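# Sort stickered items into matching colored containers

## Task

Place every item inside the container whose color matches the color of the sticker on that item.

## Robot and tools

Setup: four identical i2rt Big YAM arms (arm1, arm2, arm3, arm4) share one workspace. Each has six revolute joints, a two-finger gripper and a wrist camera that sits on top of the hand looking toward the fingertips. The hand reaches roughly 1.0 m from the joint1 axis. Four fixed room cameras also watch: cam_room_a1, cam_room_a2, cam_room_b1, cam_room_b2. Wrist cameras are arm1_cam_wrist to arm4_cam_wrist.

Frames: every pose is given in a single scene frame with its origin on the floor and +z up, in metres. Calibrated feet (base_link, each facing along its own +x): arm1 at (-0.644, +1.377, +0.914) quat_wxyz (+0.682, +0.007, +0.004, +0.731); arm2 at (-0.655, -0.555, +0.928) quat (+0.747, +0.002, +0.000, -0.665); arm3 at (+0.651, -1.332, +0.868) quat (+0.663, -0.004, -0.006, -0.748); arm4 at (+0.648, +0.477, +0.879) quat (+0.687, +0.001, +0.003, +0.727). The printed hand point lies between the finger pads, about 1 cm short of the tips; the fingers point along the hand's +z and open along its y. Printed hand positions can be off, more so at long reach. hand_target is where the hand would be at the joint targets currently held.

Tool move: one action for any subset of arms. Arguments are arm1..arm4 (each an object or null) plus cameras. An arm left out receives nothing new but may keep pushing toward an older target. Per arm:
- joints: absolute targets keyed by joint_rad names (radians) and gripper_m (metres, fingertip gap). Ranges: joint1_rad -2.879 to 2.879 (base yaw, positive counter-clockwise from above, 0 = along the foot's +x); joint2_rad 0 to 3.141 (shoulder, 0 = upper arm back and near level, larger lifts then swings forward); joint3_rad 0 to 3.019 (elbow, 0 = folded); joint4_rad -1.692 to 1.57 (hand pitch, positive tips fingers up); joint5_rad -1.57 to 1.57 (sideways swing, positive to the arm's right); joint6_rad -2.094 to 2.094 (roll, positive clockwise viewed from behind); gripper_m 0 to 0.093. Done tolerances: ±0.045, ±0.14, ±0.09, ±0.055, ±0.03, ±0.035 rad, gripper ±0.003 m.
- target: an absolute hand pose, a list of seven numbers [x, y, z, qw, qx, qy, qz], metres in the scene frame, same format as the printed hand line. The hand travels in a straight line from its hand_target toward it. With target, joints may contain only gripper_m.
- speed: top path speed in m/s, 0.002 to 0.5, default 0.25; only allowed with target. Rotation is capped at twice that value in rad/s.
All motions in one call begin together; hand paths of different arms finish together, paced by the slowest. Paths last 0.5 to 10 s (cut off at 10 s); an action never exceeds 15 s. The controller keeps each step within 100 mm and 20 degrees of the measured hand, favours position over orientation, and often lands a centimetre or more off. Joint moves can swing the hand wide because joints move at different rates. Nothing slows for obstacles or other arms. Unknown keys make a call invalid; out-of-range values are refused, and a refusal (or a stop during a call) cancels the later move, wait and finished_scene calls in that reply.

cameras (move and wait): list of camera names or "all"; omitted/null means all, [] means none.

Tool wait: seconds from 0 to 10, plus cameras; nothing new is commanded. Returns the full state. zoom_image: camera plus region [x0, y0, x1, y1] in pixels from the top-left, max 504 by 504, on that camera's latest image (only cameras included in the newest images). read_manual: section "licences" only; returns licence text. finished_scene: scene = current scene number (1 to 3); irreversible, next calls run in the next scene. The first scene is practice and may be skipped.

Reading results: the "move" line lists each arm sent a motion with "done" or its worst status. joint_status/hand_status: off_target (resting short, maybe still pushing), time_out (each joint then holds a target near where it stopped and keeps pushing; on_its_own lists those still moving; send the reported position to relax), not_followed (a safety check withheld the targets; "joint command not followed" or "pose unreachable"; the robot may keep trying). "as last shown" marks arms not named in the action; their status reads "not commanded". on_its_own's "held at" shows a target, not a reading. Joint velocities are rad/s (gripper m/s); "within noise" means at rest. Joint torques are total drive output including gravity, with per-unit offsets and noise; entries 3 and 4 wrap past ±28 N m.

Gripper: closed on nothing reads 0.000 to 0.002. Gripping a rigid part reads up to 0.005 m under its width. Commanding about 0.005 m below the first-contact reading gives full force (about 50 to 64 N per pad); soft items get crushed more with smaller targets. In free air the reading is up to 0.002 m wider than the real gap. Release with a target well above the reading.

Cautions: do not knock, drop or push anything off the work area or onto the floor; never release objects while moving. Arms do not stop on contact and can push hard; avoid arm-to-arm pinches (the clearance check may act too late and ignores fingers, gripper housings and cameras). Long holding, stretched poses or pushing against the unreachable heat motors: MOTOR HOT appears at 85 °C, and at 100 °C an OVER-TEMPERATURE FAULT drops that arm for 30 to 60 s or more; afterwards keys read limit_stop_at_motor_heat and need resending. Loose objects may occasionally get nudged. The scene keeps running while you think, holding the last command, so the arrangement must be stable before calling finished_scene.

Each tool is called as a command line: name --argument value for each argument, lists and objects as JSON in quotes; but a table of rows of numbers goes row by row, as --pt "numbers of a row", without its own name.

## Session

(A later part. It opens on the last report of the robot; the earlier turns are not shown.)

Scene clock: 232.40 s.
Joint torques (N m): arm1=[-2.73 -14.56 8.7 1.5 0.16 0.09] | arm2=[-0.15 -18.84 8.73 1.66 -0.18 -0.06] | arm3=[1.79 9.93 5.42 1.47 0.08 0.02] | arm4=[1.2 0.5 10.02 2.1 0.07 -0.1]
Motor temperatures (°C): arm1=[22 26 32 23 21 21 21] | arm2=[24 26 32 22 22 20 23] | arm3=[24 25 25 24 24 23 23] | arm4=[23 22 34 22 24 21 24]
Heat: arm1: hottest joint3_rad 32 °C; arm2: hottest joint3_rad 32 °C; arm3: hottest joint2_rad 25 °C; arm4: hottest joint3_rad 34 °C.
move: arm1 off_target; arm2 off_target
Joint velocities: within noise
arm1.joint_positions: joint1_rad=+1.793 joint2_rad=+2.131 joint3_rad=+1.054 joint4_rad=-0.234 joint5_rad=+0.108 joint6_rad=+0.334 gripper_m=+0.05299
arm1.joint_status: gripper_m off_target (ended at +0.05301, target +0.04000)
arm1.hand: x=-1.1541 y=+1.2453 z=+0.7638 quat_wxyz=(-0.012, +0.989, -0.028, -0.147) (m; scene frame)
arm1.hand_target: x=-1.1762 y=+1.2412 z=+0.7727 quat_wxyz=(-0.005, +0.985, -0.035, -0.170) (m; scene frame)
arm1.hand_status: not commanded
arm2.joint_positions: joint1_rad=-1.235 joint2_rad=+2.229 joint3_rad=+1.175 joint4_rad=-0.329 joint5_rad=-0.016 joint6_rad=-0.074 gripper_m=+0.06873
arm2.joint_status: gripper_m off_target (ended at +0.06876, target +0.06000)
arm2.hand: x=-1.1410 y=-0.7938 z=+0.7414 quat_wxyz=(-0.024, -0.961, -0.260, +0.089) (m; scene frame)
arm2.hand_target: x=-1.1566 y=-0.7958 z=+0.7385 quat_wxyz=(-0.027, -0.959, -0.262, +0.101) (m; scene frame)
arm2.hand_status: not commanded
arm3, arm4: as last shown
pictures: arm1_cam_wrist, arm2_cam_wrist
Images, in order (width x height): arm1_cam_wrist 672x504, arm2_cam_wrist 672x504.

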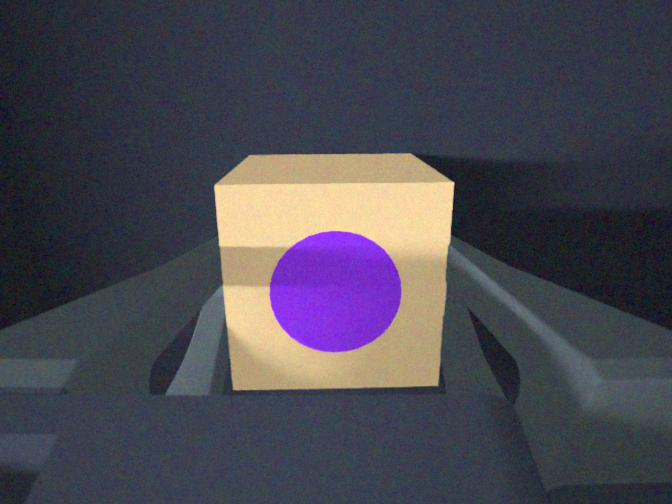

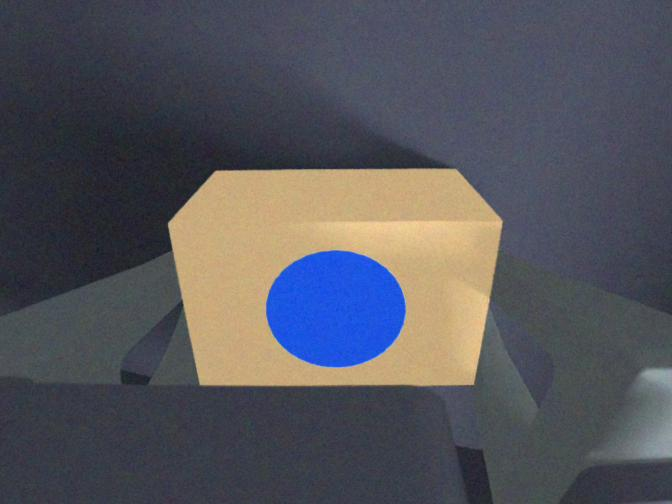

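move --arm1 '{"target": [-1.05, 1.27, 1.10, -0.005, 0.985, -0.035, -0.170], "speed": 0.25}' --arm2 '{"target": [-1.03, -0.73, 1.10, 0.027, 0.960, 0.262, -0.101], "speed": 0.25}' --cameras '["arm1_cam_wrist", "arm2_cam_wrist"]'

move --arm1 '{"joints": {"joint1_rad": 0.3, "joint2_rad": 0.53, "joint3_rad": 1.3, "joint4_rad": -1.55, "joint5_rad": 0, "joint6_rad": 0}}' --arm2 '{"joints": {"joint1_rad": -0.3, "joint2_rad": 0.53, "joint3_rad": 1.3, "joint4_rad": -1.55, "joint5_rad": 0, "joint6_rad": 0}}' --cameras '["arm1_cam_wrist", "arm2_cam_wrist", "arm4_cam_wrist"]'

Scene clock: 248.90 s.
Joint torques (N m): arm1=[-0.97 -7.77 15.72 0.43 0.2 0.09] | arm2=[-0.21 -10.99 15.3 0.58 -0.19 -0.08] | arm3=[2.02 9.76 5.44 1.47 0.08 0.02] | arm4=[1.55 0.67 9.88 2.04 0.02 -0.08]
Motor temperatures (°C): arm1=[22 26 32 23 21 21 22] | arm2=[24 27 31 22 22 20 23] | arm3=[24 25 25 24 24 23 23] | arm4=[23 22 33 22 24 21 24]
Heat: arm1: hottest joint3_rad 32 °C; arm2: hottest joint3_rad 31 °C; arm3: hottest joint2_rad 25 °C; arm4: hottest joint3_rad 33 °C.
move: arm1 off_target; arm2 off_target
Joint velocities: within noise
arm1.joint_positions: joint1_rad=+1.793 joint2_rad=+1.286 joint3_rad=+0.958 joint4_rad=-0.990 joint5_rad=+0.111 joint6_rad=+0.348 gripper_m=+0.05298
arm1.joint_status: not commanded
arm1.hand: x=-1.0333 y=+1.2798 z=+1.0729 quat_wxyz=(-0.014, +0.989, -0.035, -0.145) (m; scene frame)
arm1.hand_target: x=-1.0487 y=+1.2704 z=+1.1001 quat_wxyz=(-0.005, +0.985, -0.035, -0.170) (m; scene frame)
arm1.hand_status: off_target (0.033 m and 3.1 deg from the pose sent, 0.353 m and 2.8 deg at the start)
arm2.joint_positions: joint1_rad=-1.251 joint2_rad=+1.312 joint3_rad=+0.995 joint4_rad=-1.080 joint5_rad=-0.019 joint6_rad=-0.089 gripper_m=+0.06873
arm2.joint_status: not commanded
arm2.hand: x=-1.0129 y=-0.7257 z=+1.0798 quat_wxyz=(-0.023, -0.962, -0.260, +0.083) (m; scene frame)
arm2.hand_target: x=-1.0292 y=-0.7296 z=+1.1000 quat_wxyz=(-0.027, -0.959, -0.262, +0.101) (m; scene frame)
arm2.hand_status: off_target (0.027 m and 2.2 deg from the pose sent, 0.381 m and 1.4 deg at the start)
arm3, arm4: as last shown
pictures: arm1_cam_wrist, arm2_cam_wrist
Images, in order (width x height): arm1_cam_wrist 672x504, arm2_cam_wrist 672x504.

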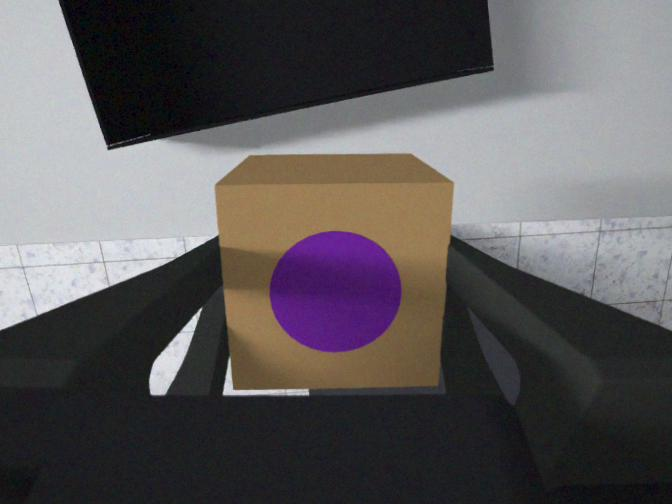

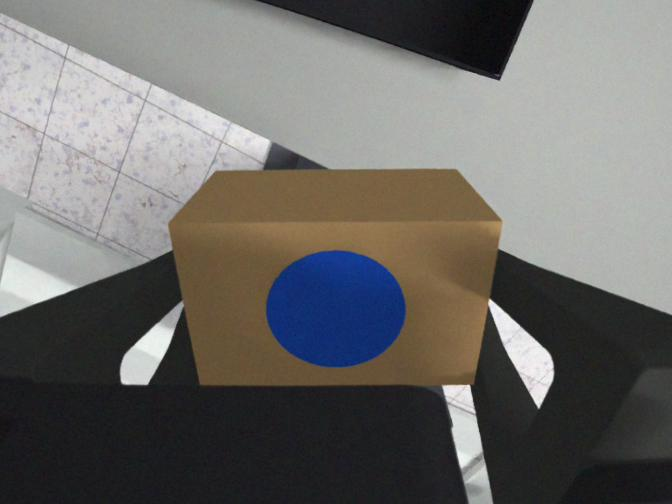

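Scene clock: 250.63 s.
Joint torques (N m): arm1=[-2.2 5.83 10.41 1.21 -0.02 -0.04] | arm2=[1.14 2.26 11.41 1.84 0.12 0.2] | arm3=[1.79 9.82 5.44 1.47 0.08 0.03] | arm4=[0.97 0.44 9.98 2.03 0.02 -0.07]
Motor temperatures (°C): arm1=[22 26 33 23 21 21 22] | arm2=[24 27 31 22 22 20 24] | arm3=[24 25 25 24 24 23 23] | arm4=[23 22 33 22 24 21 24]
Heat: arm1: hottest joint3_rad 33 °C; arm2: hottest joint3_rad 31 °C; arm3: hottest joint2_rad 25 °C; arm4: hottest joint3_rad 33 °C.
move: arm1 done; arm2 done
Joint velocities: within noise
arm1.joint_positions: joint1_rad=+0.307 joint2_rad=+0.520 joint3_rad=+1.281 joint4_rad=-1.543 joint5_rad=+0.002 joint6_rad=+0.008 gripper_m=+0.05298
arm1.joint_status: all done
arm1.hand: x=-0.7010 y=+1.5419 z=+1.3834 quat_wxyz=(-0.213, +0.758, -0.524, -0.325) (m; scene frame)
arm1.hand_target: x=-0.7002 y=+1.5427 z=+1.3890 quat_wxyz=(-0.215, +0.758, -0.523, -0.324) (m; scene frame)
arm1.hand_status: not commanded
arm2.joint_positions: joint1_rad=-0.305 joint2_rad=+0.525 joint3_rad=+1.279 joint4_rad=-1.541 joint5_rad=-0.003 joint6_rad=-0.014 gripper_m=+0.06873
arm2.joint_status: all done
arm2.hand: x=-0.6896 y=-0.7338 z=+1.3938 quat_wxyz=(-0.242, -0.708, -0.595, +0.293) (m; scene frame)
arm2.hand_target: x=-0.6889 y=-0.7321 z=+1.4011 quat_wxyz=(-0.246, -0.710, -0.590, +0.295) (m; scene frame)
arm2.hand_status: not commanded
arm3.joint_positions: joint1_rad=+1.392 joint2_rad=+0.276 joint3_rad=+1.523 joint4_rad=-1.645 joint5_rad=-0.002 joint6_rad=-0.008 gripper_m=+0.09397
arm3.joint_status: not commanded
arm3.hand: x=+0.6734 y=-1.3311 z=+1.4334 quat_wxyz=(-0.548, -0.117, -0.823, +0.090) (m; scene frame)
arm3.hand_target: x=+0.6704 y=-1.3303 z=+1.4364 quat_wxyz=(-0.551, -0.117, -0.822, +0.086) (m; scene frame)
arm3.hand_status: not commanded
arm4: as last shown
pictures: arm1_cam_wrist, arm2_cam_wrist, arm4_cam_wrist
Images, in order (width x height): arm1_cam_wrist 672x504, arm2_cam_wrist 672x504, arm4_cam_wrist 672x504.

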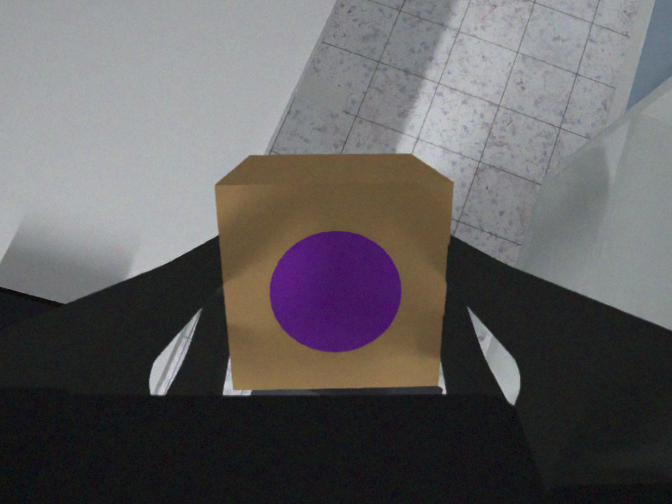

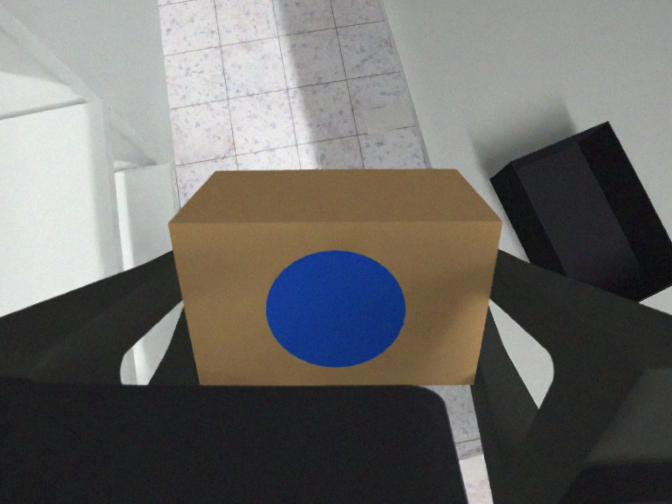

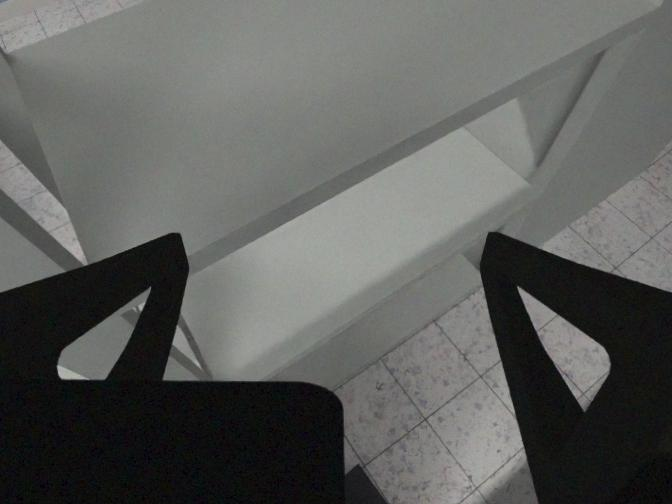

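move --arm1 '{"joints": {"joint1_rad": -2.2, "joint4_rad": -1.4}}' --arm2 '{"joints": {"joint1_rad": 2.1, "joint4_rad": -1.4}}' --cameras '["arm1_cam_wrist", "arm2_cam_wrist", "cam_room_a2", "cam_room_b2"]'

Scene clock: 262.90 s.
Joint torques (N m): arm1=[-2.37 5.25 10.71 2.61 -0.01 -0.06] | arm2=[1.14 2.26 11.51 3.21 0 0.19] | arm3=[1.9 9.82 5.45 1.47 0.09 0.03] | arm4=[0.91 0.56 10.02 2.06 0.04 -0.11]
Motor temperatures (°C): arm1=[22 26 32 23 21 21 22] | arm2=[24 26 31 22 22 20 24] | arm3=[24 25 25 24 24 23 23] | arm4=[23 22 33 22 24 21 24]
Heat: arm1: hottest joint3_rad 32 °C; arm2: hottest joint3_rad 31 °C; arm3: hottest joint2_rad 25 °C; arm4: hottest joint3_rad 33 °C.
move: arm1 done; arm2 done
Joint velocities: within noise
arm1.joint_positions: joint1_rad=-2.193 joint2_rad=+0.520 joint3_rad=+1.281 joint4_rad=-1.424 joint5_rad=+0.001 joint6_rad=+0.007 gripper_m=+0.05298
arm1.joint_status: all done
arm1.hand: x=-0.4686 y=+1.2719 z=+1.4008 quat_wxyz=(-0.415, -0.248, -0.867, +0.119) (m; scene frame)
arm1.hand_target: x=-0.4648 y=+1.2681 z=+1.4125 quat_wxyz=(-0.428, -0.246, -0.860, +0.126) (m; scene frame)
arm1.hand_status: not commanded
arm2.joint_positions: joint1_rad=+2.095 joint2_rad=+0.525 joint3_rad=+1.279 joint4_rad=-1.420 joint5_rad=+0.000 joint6_rad=-0.013 gripper_m=+0.06874
arm2.joint_status: all done
arm2.hand: x=-0.4955 y=-0.4376 z=+1.4172 quat_wxyz=(-0.417, +0.288, -0.851, -0.136) (m; scene frame)
arm2.hand_target: x=-0.4942 y=-0.4354 z=+1.4305 quat_wxyz=(-0.431, +0.282, -0.845, -0.145) (m; scene frame)
arm2.hand_status: not commanded
arm3, arm4: as last shown
pictures: arm1_cam_wrist, arm2_cam_wrist, cam_room_a2, cam_room_b2
Images, in order (width x height): arm1_cam_wrist 672x504, arm2_cam_wrist 672x504, cam_room_a2 672x504, cam_room_b2 672x504.

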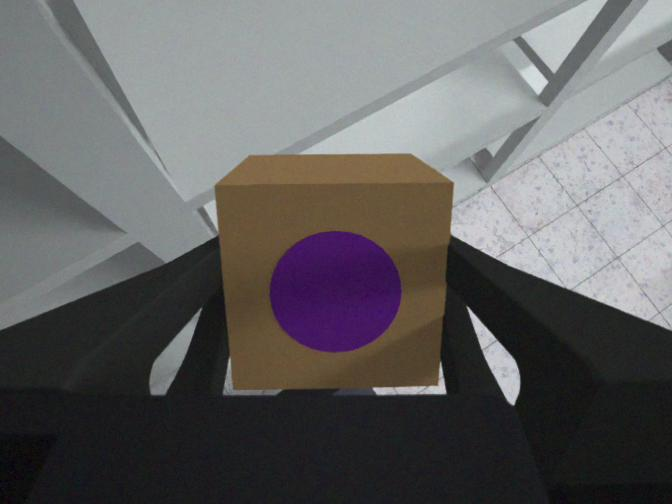

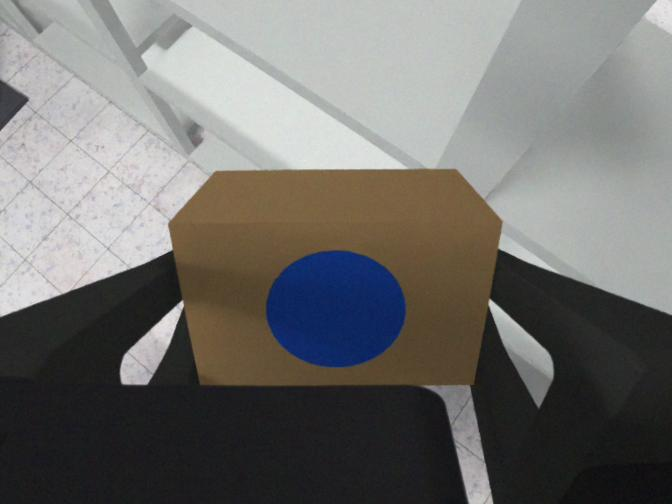

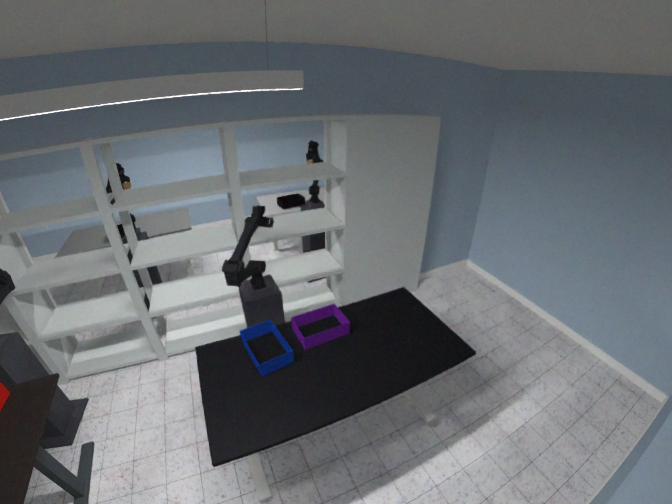

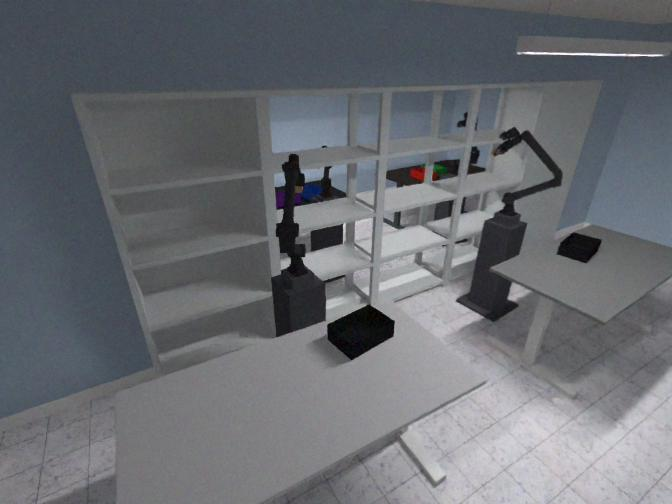

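move --arm1 '{"target": [-0.383, 1.192, 1.11, 0.222, 0.2955, 0.926, -0.071], "speed": 0.25}' --arm2 '{"target": [-0.411, -0.348, 1.11, -0.2187, 0.3353, -0.912, -0.0804], "speed": 0.25}' --cameras '["arm1_cam_wrist", "arm2_cam_wrist", "arm4_cam_wrist"]'

Scene clock: 308.43 s.
Joint torques (N m): arm1=[-2.78 -1.61 12.22 1.85 0.14 0] | arm2=[1.44 -5.48 11.26 2.4 -0.16 0.13] | arm3=[2.08 9.93 5.38 1.47 0.09 0.03] | arm4=[0.67 0.62 9.99 2.02 0.03 -0.06]
Motor temperatures (°C): arm1=[22 25 32 24 21 21 22] | arm2=[24 25 32 23 22 20 24] | arm3=[24 25 25 24 24 23 23] | arm4=[23 22 33 22 24 21 24]
Heat: arm1: hottest joint3_rad 32 °C; arm2: hottest joint3_rad 32 °C; arm3: hottest joint2_rad 25 °C; arm4: hottest joint3_rad 33 °C.
move: arm1 off_target; arm2 done
Joint velocities: within noise
arm1.joint_positions: joint1_rad=-2.254 joint2_rad=+0.856 joint3_rad=+0.727 joint4_rad=-0.997 joint5_rad=-0.011 joint6_rad=-0.003 gripper_m=+0.05298
arm1.joint_status: not commanded
arm1.hand: x=-0.3871 y=+1.1995 z=+1.0996 quat_wxyz=(-0.204, -0.292, -0.932, +0.063) (m; scene frame)
arm1.hand_target: x=-0.3832 y=+1.1922 z=+1.1102 quat_wxyz=(-0.222, -0.296, -0.926, +0.071) (m; scene frame)
arm1.hand_status: off_target (0.013 m and 2.4 deg from the pose sent, 0.313 m and 24.4 deg at the start)
arm2.joint_positions: joint1_rad=+2.152 joint2_rad=+0.885 joint3_rad=+0.716 joint4_rad=-0.949 joint5_rad=+0.005 joint6_rad=-0.005 gripper_m=+0.06874
arm2.joint_status: not commanded
arm2.hand: x=-0.4104 y=-0.3523 z=+1.1104 quat_wxyz=(-0.213, +0.335, -0.915, -0.075) (m; scene frame)
arm2.hand_target: x=-0.4111 y=-0.3480 z=+1.1101 quat_wxyz=(-0.219, +0.336, -0.913, -0.081) (m; scene frame)
arm2.hand_status: done (0.004 m and 0.9 deg from the pose sent, 0.331 m and 25.2 deg at the start)
arm3, arm4: as last shown
pictures: arm1_cam_wrist, arm2_cam_wrist, arm4_cam_wrist
Images, in order (width x height): arm1_cam_wrist 672x504, arm2_cam_wrist 672x504, arm4_cam_wrist 672x504.

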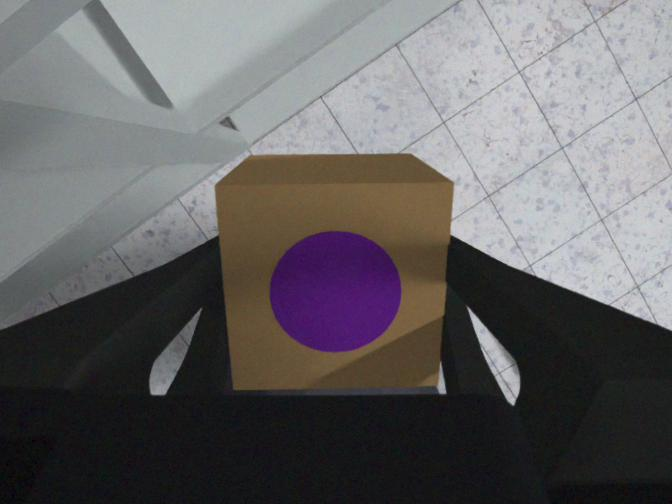

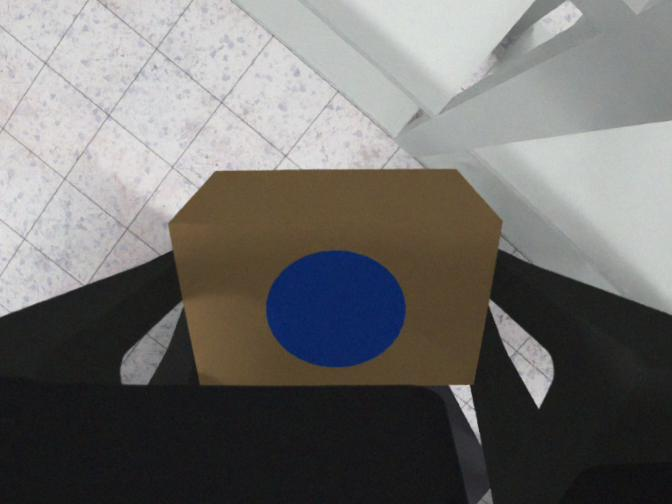

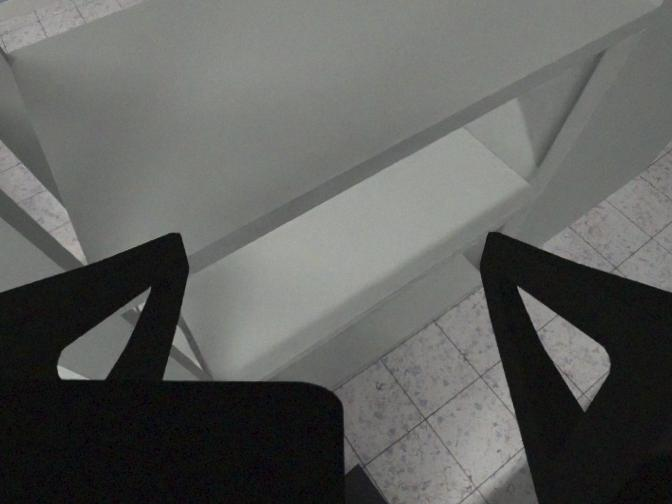

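move --arm1 '{"target": [-0.10, 0.99, 1.085, 0.222, 0.2955, 0.926, -0.071], "speed": 0.2}' --arm2 '{"target": [-0.13, -0.108, 1.08, -0.2187, 0.3353, -0.912, -0.0804], "speed": 0.2}' --cameras '["arm1_cam_wrist", "arm2_cam_wrist", "arm4_cam_wrist", "cam_room_a2", "cam_room_b2"]'

Scene clock: 320.17 s.
Joint torques (N m): arm1=[-2.2 -15.44 16.38 0.72 0.1 0.03] | arm2=[1.61 -19.43 16.62 1.16 -0.13 0.14] | arm3=[1.9 9.93 5.42 1.51 0.09 0.04] | arm4=[1.2 0.79 9.92 2.06 0.04 -0.09]
Motor temperatures (°C): arm1=[22 25 34 23 21 21 22] | arm2=[24 25 32 23 22 20 25] | arm3=[24 25 25 24 24 23 23] | arm4=[23 22 33 22 24 21 24]
Heat: arm1: hottest joint3_rad 34 °C; arm2: hottest joint3_rad 32 °C; arm3: hottest joint2_rad 25 °C; arm4: hottest joint3_rad 33 °C.
move: arm1 off_target; arm2 off_target
Joint velocities: within noise
arm1.joint_positions: joint1_rad=-2.254 joint2_rad=+1.803 joint3_rad=+1.517 joint4_rad=-0.851 joint5_rad=-0.010 joint6_rad=-0.003 gripper_m=+0.05298
arm1.joint_status: not commanded
arm1.hand: x=-0.1138 y=+1.0059 z=+1.0574 quat_wxyz=(-0.199, -0.293, -0.933, +0.062) (m; scene frame)
arm1.hand_target: x=-0.1015 y=+0.9911 z=+1.0854 quat_wxyz=(-0.223, -0.295, -0.926, +0.071) (m; scene frame)
arm1.hand_status: off_target (0.035 m and 3.0 deg from the pose sent, 0.356 m and 2.4 deg at the start)
arm2.joint_positions: joint1_rad=+2.152 joint2_rad=+1.875 joint3_rad=+1.579 joint4_rad=-0.832 joint5_rad=+0.005 joint6_rad=-0.005 gripper_m=+0.06874
arm2.joint_status: not commanded
arm2.hand: x=-0.1404 y=-0.1257 z=+1.0682 quat_wxyz=(-0.209, +0.335, -0.916, -0.074) (m; scene frame)
arm2.hand_target: x=-0.1311 y=-0.1088 z=+1.0801 quat_wxyz=(-0.219, +0.336, -0.913, -0.081) (m; scene frame)
arm2.hand_status: off_target (0.024 m and 1.5 deg from the pose sent, 0.373 m and 0.9 deg at the start)
arm3, arm4: as last shown
pictures: arm1_cam_wrist, arm2_cam_wrist, arm4_cam_wrist, cam_room_a2, cam_room_b2
Images, in order (width x height): arm1_cam_wrist 672x504, arm2_cam_wrist 672x504, arm4_cam_wrist 672x504, cam_room_a2 672x504, cam_room_b2 672x504.

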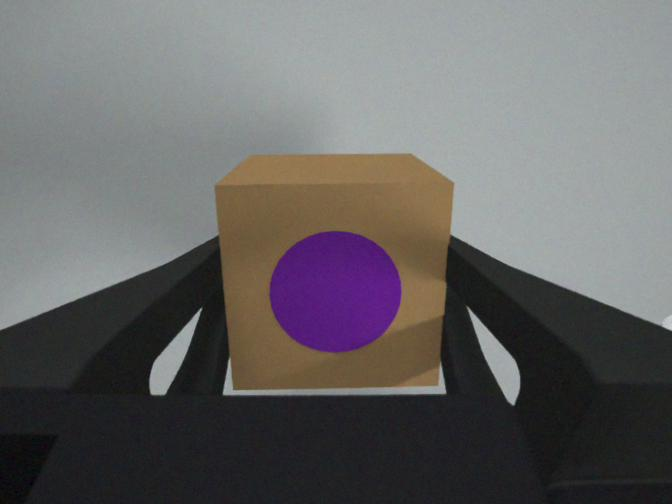

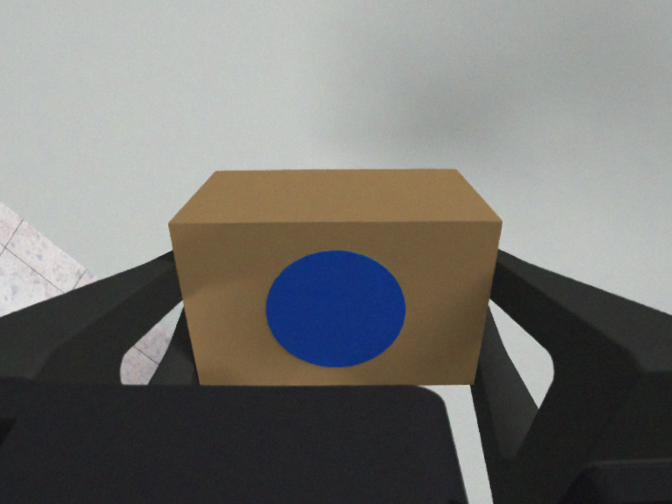

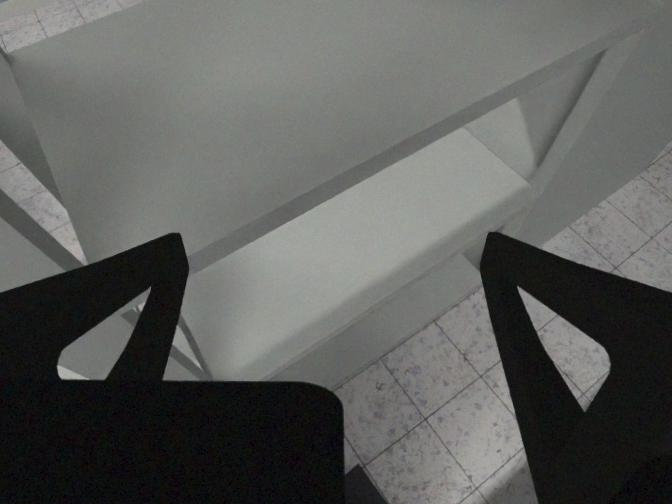

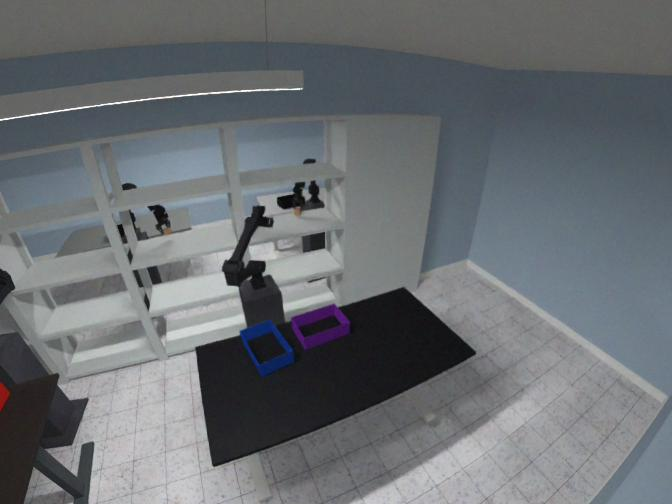

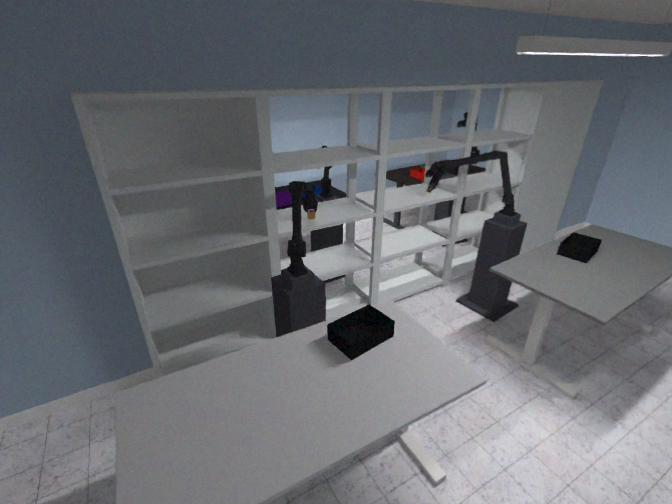

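zoom_image --camera "cam_room_b2" --region '[260, 130, 400, 235]'

zoom_image --camera "cam_room_a2" --region '[130, 150, 360, 260]'

Scaled by 3.600.

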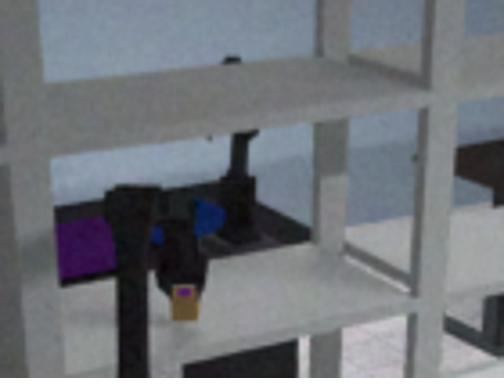

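Scaled by 2.191.

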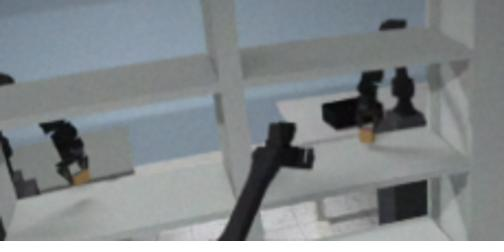

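move --arm1 '{"target": [-0.018, 0.925, 1.065, 0.222, 0.2955, 0.926, -0.071], "speed": 0.15}' --arm2 '{"target": [-0.041, -0.023, 1.05, -0.2187, 0.3353, -0.912, -0.0804], "speed": 0.15}' --cameras '["arm1_cam_wrist", "arm2_cam_wrist", "cam_room_b2"]'

Scene clock: 328.70 s.
Joint torques (N m): arm1=[-3.08 -19.08 17.17 0.83 -0.05 0.02] | arm2=[1.55 -24 17.37 1.13 0.05 0.21] | arm3=[1.85 9.93 5.42 1.46 0.09 0.03] | arm4=[0.67 0.73 9.98 2.13 0.05 -0.09]
Motor temperatures (°C): arm1=[22 25 35 23 21 21 23] | arm2=[24 25 34 22 22 20 25] | arm3=[24 25 25 24 24 23 23] | arm4=[23 22 34 22 24 21 24]
Heat: arm1: hottest joint3_rad 35 °C; arm2: hottest joint3_rad 34 °C; arm3: hottest joint2_rad 25 °C; arm4: hottest joint3_rad 34 °C.
move: arm1 off_target; arm2 off_target
Joint velocities: within noise
arm1.joint_positions: joint1_rad=-2.258 joint2_rad=+2.097 joint3_rad=+1.927 joint4_rad=-0.965 joint5_rad=-0.010 joint6_rad=-0.003 gripper_m=+0.05298
arm1.joint_status: not commanded
arm1.hand: x=-0.0291 y=+0.9424 z=+1.0394 quat_wxyz=(-0.200, -0.295, -0.932, +0.063) (m; scene frame)
arm1.hand_target: x=-0.0197 y=+0.9260 z=+1.0651 quat_wxyz=(-0.223, -0.296, -0.926, +0.072) (m; scene frame)
arm1.hand_status: off_target (0.033 m and 2.8 deg from the pose sent, 0.126 m and 3.0 deg at the start)
arm2.joint_positions: joint1_rad=+2.161 joint2_rad=+2.245 joint3_rad=+2.123 joint4_rad=-0.998 joint5_rad=+0.005 joint6_rad=-0.004 gripper_m=+0.06874
arm2.joint_status: not commanded
arm2.hand: x=-0.0480 y=-0.0386 z=+1.0468 quat_wxyz=(-0.212, +0.339, -0.914, -0.076) (m; scene frame)
arm2.hand_target: x=-0.0419 y=-0.0237 z=+1.0499 quat_wxyz=(-0.220, +0.336, -0.912, -0.081) (m; scene frame)
arm2.hand_status: off_target (0.017 m and 1.0 deg from the pose sent, 0.144 m and 1.4 deg at the start)
arm3: as last shown
arm4.joint_positions: joint1_rad=+0.961 joint2_rad=+0.349 joint3_rad=+0.689 joint4_rad=-0.731 joint5_rad=+0.052 joint6_rad=+0.025 gripper_m=+0.09402
arm4.joint_status: not commanded
arm4.hand: x=+0.4194 y=+0.6318 z=+1.2374 quat_wxyz=(-0.164, +0.791, -0.252, -0.533) (m; scene frame)
arm4.hand_target: x=+0.4203 y=+0.6300 z=+1.2499 quat_wxyz=(-0.170, +0.782, -0.242, -0.548) (m; scene frame)
arm4.hand_status: not commanded
pictures: arm1_cam_wrist, arm2_cam_wrist, cam_room_b2
Images, in order (width x height): arm1_cam_wrist 672x504, arm2_cam_wrist 672x504, cam_room_b2 672x504.

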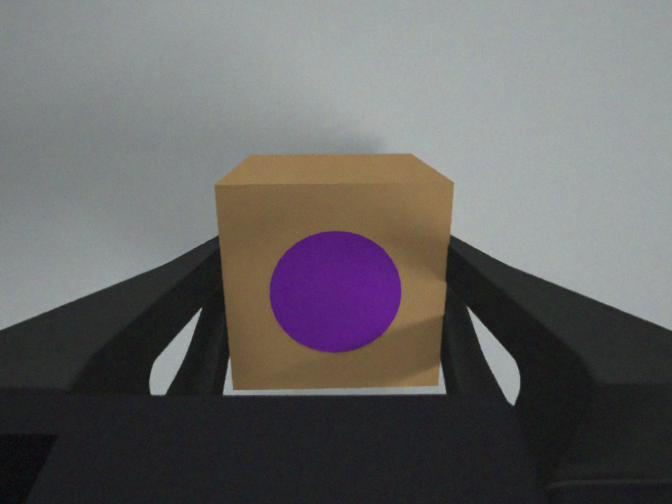

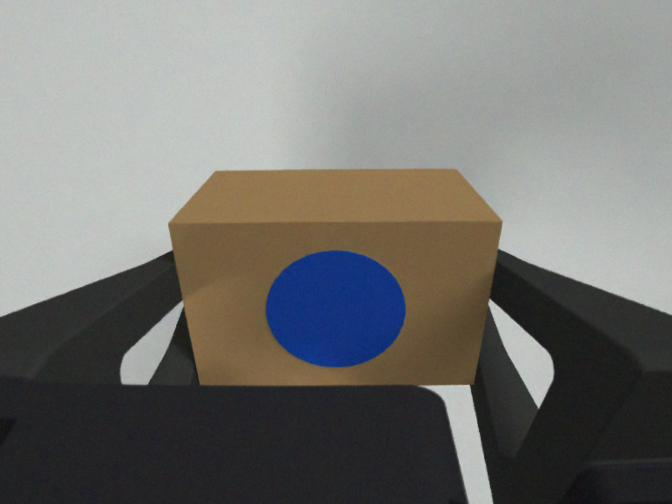

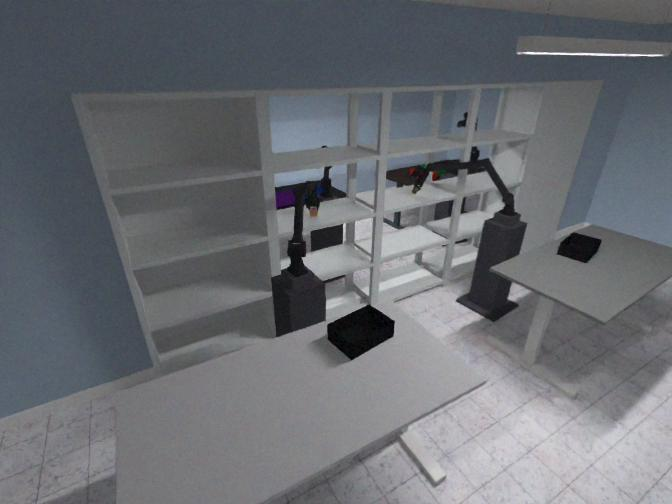

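move --arm1 '{"target": [-0.018, 0.925, 1.045, 0.222, 0.2955, 0.926, -0.071], "speed": 0.06}' --arm2 '{"target": [-0.041, -0.023, 1.025, -0.2187, 0.3353, -0.912, -0.0804], "speed": 0.06}' --cameras '["cam_room_b2", "cam_room_a2"]'

zoom_image --camera "cam_room_b2" --region '[280, 160, 440, 240]'

zoom_image --camera "cam_room_a2" --region '[130, 170, 340, 260]'

Scene clock: 334.10 s.
Joint torques (N m): arm1=[-2.96 -17.67 14.35 1.77 -0.05 -0.03] | arm2=[1.55 -23.77 13.67 2.4 0.07 0.2] | arm3=[1.96 9.88 5.41 1.44 0.08 0.03] | arm4=[0.79 0.62 9.98 2.07 0.01 -0.09]
Motor temperatures (°C): arm1=[22 26 36 23 21 21 23] | arm2=[24 25 35 22 22 20 25] | arm3=[24 25 25 24 24 23 23] | arm4=[23 22 34 22 24 21 24]
Heat: arm1: hottest joint3_rad 36 °C; arm2: hottest joint3_rad 35 °C; arm3: hottest joint2_rad 25 °C; arm4: hottest joint3_rad 34 °C.
move: arm1 off_target; arm2 off_target
Joint velocities: within noise
arm1.joint_positions: joint1_rad=-2.258 joint2_rad=+2.100 joint3_rad=+1.927 joint4_rad=-0.951 joint5_rad=-0.010 joint6_rad=-0.003 gripper_m=+0.05298
arm1.joint_status: not commanded
arm1.hand: x=-0.0266 y=+0.9407 z=+1.0386 quat_wxyz=(-0.204, -0.294, -0.931, +0.064) (m; scene frame)
arm1.hand_target: x=-0.0189 y=+0.9254 z=+1.0453 quat_wxyz=(-0.222, -0.296, -0.926, +0.071) (m; scene frame)
arm1.hand_status: off_target (0.019 m and 2.3 deg from the pose sent, 0.021 m and 2.8 deg at the start)
arm2.joint_positions: joint1_rad=+2.161 joint2_rad=+2.252 joint3_rad=+2.123 joint4_rad=-0.974 joint5_rad=+0.005 joint6_rad=-0.004 gripper_m=+0.06874
arm2.joint_status: not commanded
arm2.hand: x=-0.0440 y=-0.0352 z=+1.0444 quat_wxyz=(-0.220, +0.338, -0.912, -0.079) (m; scene frame)
arm2.hand_target: x=-0.0419 y=-0.0238 z=+1.0252 quat_wxyz=(-0.219, +0.336, -0.913, -0.081) (m; scene frame)
arm2.hand_status: off_target (0.023 m and 0.4 deg from the pose sent, 0.028 m and 1.0 deg at the start)
arm3, arm4: as last shown
pictures: cam_room_a2, cam_room_b2
Images, in order (width x height): cam_room_a2 672x504, cam_room_b2 672x504.

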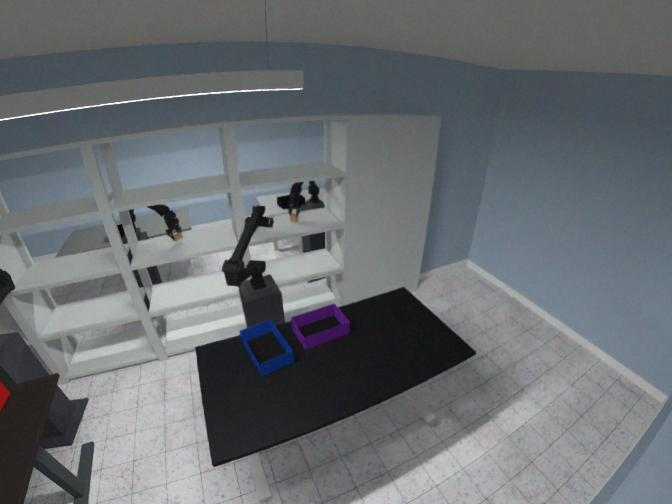

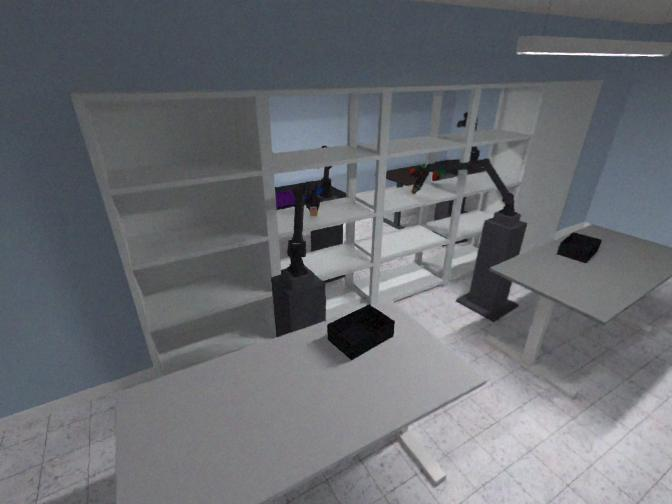

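Scaled by 3.150.

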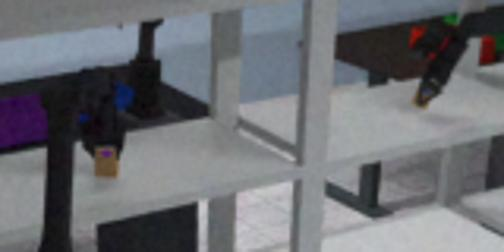

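Scaled by 2.400.

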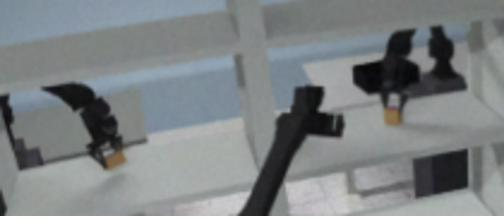

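move --arm1 '{"target": [-0.018, 0.925, 1.03, 0.222, 0.2955, 0.926, -0.071], "speed": 0.06}' --arm2 '{"target": [-0.041, -0.023, 1.012, -0.2187, 0.3353, -0.912, -0.0804], "speed": 0.06}' --cameras '["arm1_cam_wrist", "arm2_cam_wrist", "cam_room_b2", "cam_room_a2"]'

zoom_image --camera "cam_room_b2" --region '[280, 160, 440, 240]'

zoom_image --camera "cam_room_a2" --region '[130, 170, 340, 260]'

Scene clock: 341.43 s.
Joint torques (N m): arm1=[-2.26 -17.67 12.19 1.78 -0.04 -0.02] | arm2=[1.49 -23.71 11.82 2.47 0.07 0.2] | arm3=[1.9 9.88 5.42 1.44 0.09 0.02] | arm4=[0.67 0.32 9.96 2.07 0.03 -0.1]
Motor temperatures (°C): arm1=[22 26 37 23 21 21 23] | arm2=[24 26 35 22 22 20 25] | arm3=[24 25 25 24 24 23 23] | arm4=[23 22 34 22 24 21 24]
Heat: arm1: hottest joint3_rad 37 °C; arm2: hottest joint3_rad 35 °C; arm3: hottest joint2_rad 25 °C; arm4: hottest joint3_rad 34 °C.
move: arm1 off_target; arm2 off_target
Joint velocities: within noise
arm1.joint_positions: joint1_rad=-2.258 joint2_rad=+2.105 joint3_rad=+1.927 joint4_rad=-0.919 joint5_rad=-0.010 joint6_rad=-0.003 gripper_m=+0.05298
arm1.joint_status: not commanded
arm1.hand: x=-0.0207 y=+0.9365 z=+1.0390 quat_wxyz=(-0.218, -0.293, -0.928, +0.069) (m; scene frame)
arm1.hand_target: x=-0.0186 y=+0.9252 z=+1.0301 quat_wxyz=(-0.222, -0.296, -0.926, +0.071) (m; scene frame)
arm1.hand_status: off_target (0.015 m and 0.7 deg from the pose sent, 0.020 m and 2.3 deg at the start)
arm2.joint_positions: joint1_rad=+2.161 joint2_rad=+2.258 joint3_rad=+2.123 joint4_rad=-0.946 joint5_rad=+0.005 joint6_rad=-0.004 gripper_m=+0.06874
arm2.joint_status: not commanded
arm2.hand: x=-0.0395 y=-0.0313 z=+1.0428 quat_wxyz=(-0.230, +0.337, -0.909, -0.083) (m; scene frame)
arm2.hand_target: x=-0.0421 y=-0.0241 z=+1.0124 quat_wxyz=(-0.219, +0.336, -0.913, -0.080) (m; scene frame)
arm2.hand_status: off_target (0.032 m and 1.4 deg from the pose sent, 0.035 m and 0.4 deg at the start)
arm3, arm4: as last shown
pictures: arm1_cam_wrist, arm2_cam_wrist, cam_room_a2, cam_room_b2
Images, in order (width x height): arm1_cam_wrist 672x504, arm2_cam_wrist 672x504, cam_room_a2 672x504, cam_room_b2 672x504.

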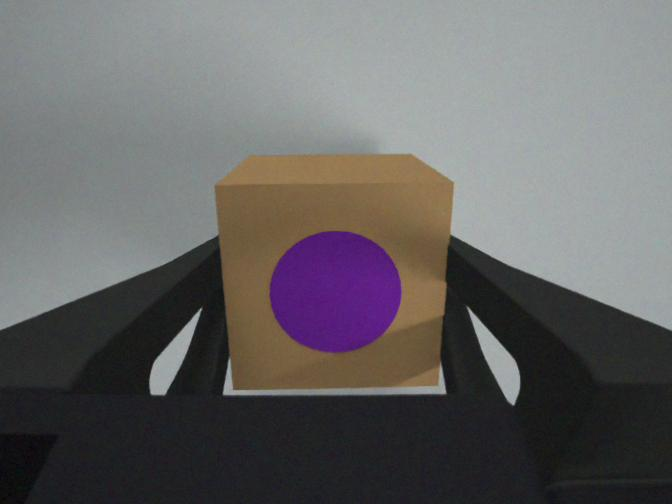

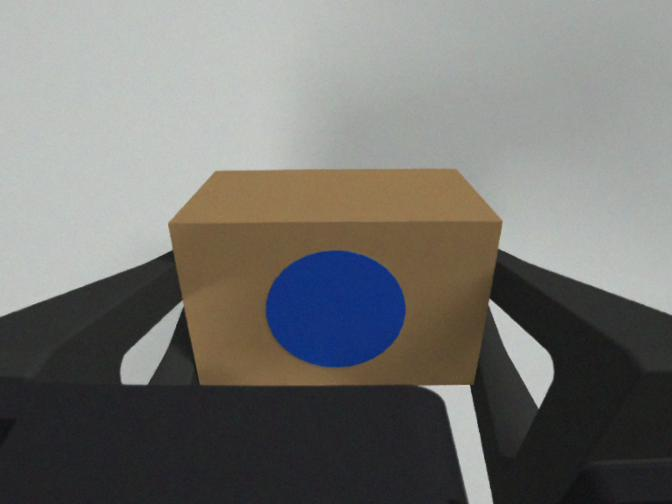

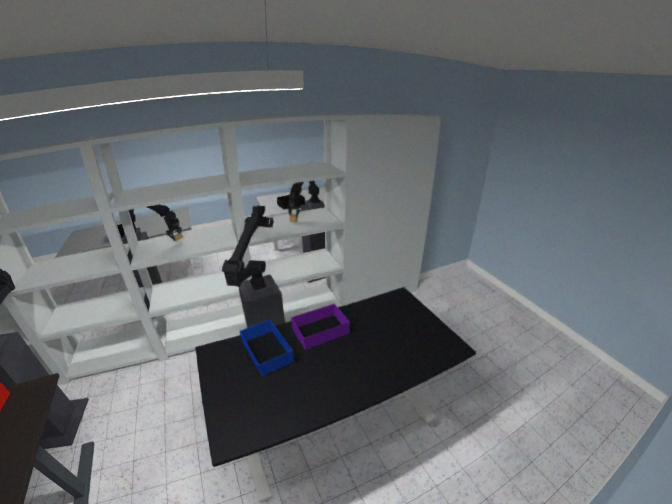

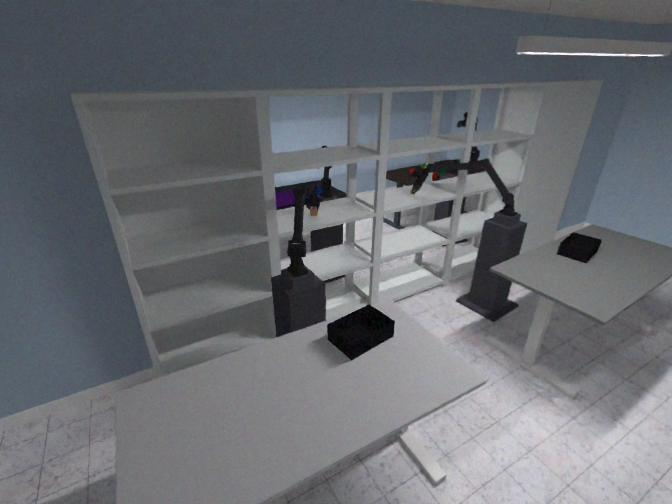

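Scaled by 3.150.

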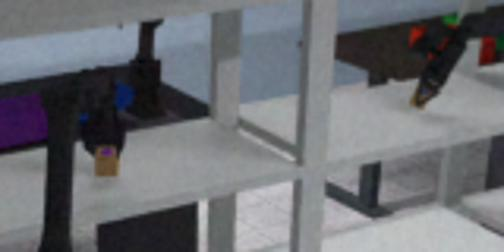

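Scaled by 2.400.

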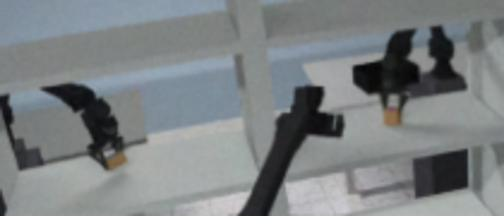

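move --arm1 '{"target": [-0.022, 0.927, 1.005, 0.222, 0.2955, 0.926, -0.071], "speed": 0.06}' --arm2 '{"target": [-0.05, -0.033, 0.985, -0.2187, 0.3353, -0.912, -0.0804], "speed": 0.06}' --cameras '["cam_room_b2", "cam_room_a2"]'

zoom_image --camera "cam_room_b2" --region '[280, 160, 440, 240]'

zoom_image --camera "cam_room_a2" --region '[130, 170, 340, 260]'

Scene clock: 349.53 s.
Joint torques (N m): arm1=[-3.31 -18.02 8.65 1.94 -0.04 0.01] | arm2=[1.44 -25.17 8.96 2.36 0 0.17] | arm3=[2.08 9.93 5.45 1.47 0.08 0.02] | arm4=[0.97 0.5 9.99 2.06 0.05 -0.07]
Motor temperatures (°C): arm1=[22 26 37 23 21 21 23] | arm2=[24 26 35 22 22 20 25] | arm3=[24 25 25 24 24 23 23] | arm4=[23 21 34 22 24 21 24]
Heat: arm1: hottest joint3_rad 37 °C; arm2: hottest joint3_rad 35 °C; arm3: hottest joint2_rad 25 °C; arm4: hottest joint3_rad 34 °C.
move: arm1 off_target; arm2 off_target
Joint velocities: within noise
arm1.joint_positions: joint1_rad=-2.258 joint2_rad=+2.102 joint3_rad=+1.905 joint4_rad=-0.855 joint5_rad=-0.010 joint6_rad=-0.003 gripper_m=+0.05298
arm1.joint_status: not commanded
arm1.hand: x=-0.0147 y=+0.9321 z=+1.0372 quat_wxyz=(-0.238, -0.291, -0.923, +0.075) (m; scene frame)
arm1.hand_target: x=-0.0228 y=+0.9278 z=+1.0055 quat_wxyz=(-0.222, -0.296, -0.926, +0.071) (m; scene frame)
arm1.hand_status: off_target (0.033 m and 2.0 deg from the pose sent, 0.035 m and 0.7 deg at the start)
arm2.joint_positions: joint1_rad=+2.161 joint2_rad=+2.252 joint3_rad=+2.046 joint4_rad=-0.854 joint5_rad=+0.005 joint6_rad=-0.003 gripper_m=+0.06875
arm2.joint_status: not commanded
arm2.hand: x=-0.0406 y=-0.0323 z=+1.0200 quat_wxyz=(-0.239, +0.335, -0.907, -0.086) (m; scene frame)
arm2.hand_target: x=-0.0506 y=-0.0337 z=+0.9858 quat_wxyz=(-0.219, +0.336, -0.913, -0.080) (m; scene frame)
arm2.hand_status: off_target (0.036 m and 2.5 deg from the pose sent, 0.059 m and 1.4 deg at the start)
arm3, arm4: as last shown
pictures: cam_room_a2, cam_room_b2
Images, in order (width x height): cam_room_a2 672x504, cam_room_b2 672x504.

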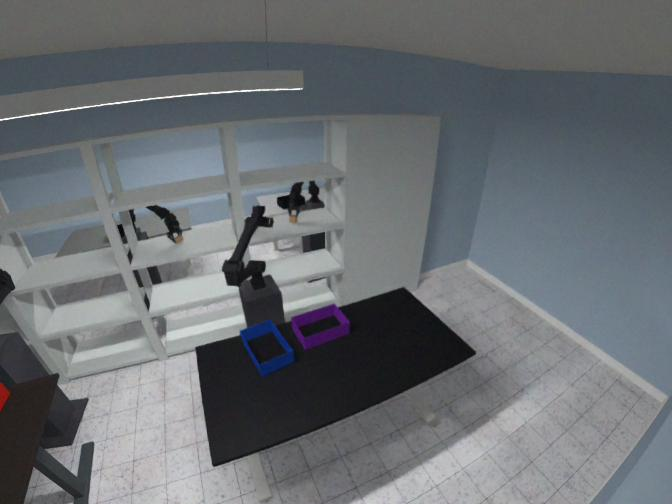

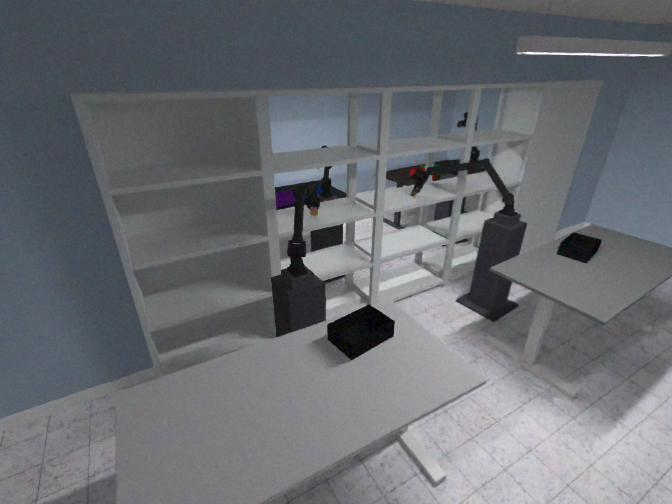

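Scaled by 3.150.

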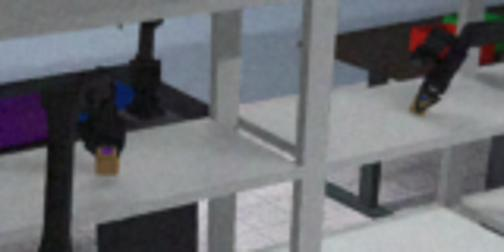

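Scaled by 2.400.

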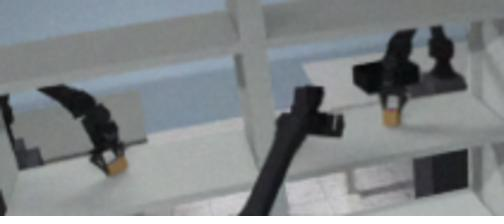

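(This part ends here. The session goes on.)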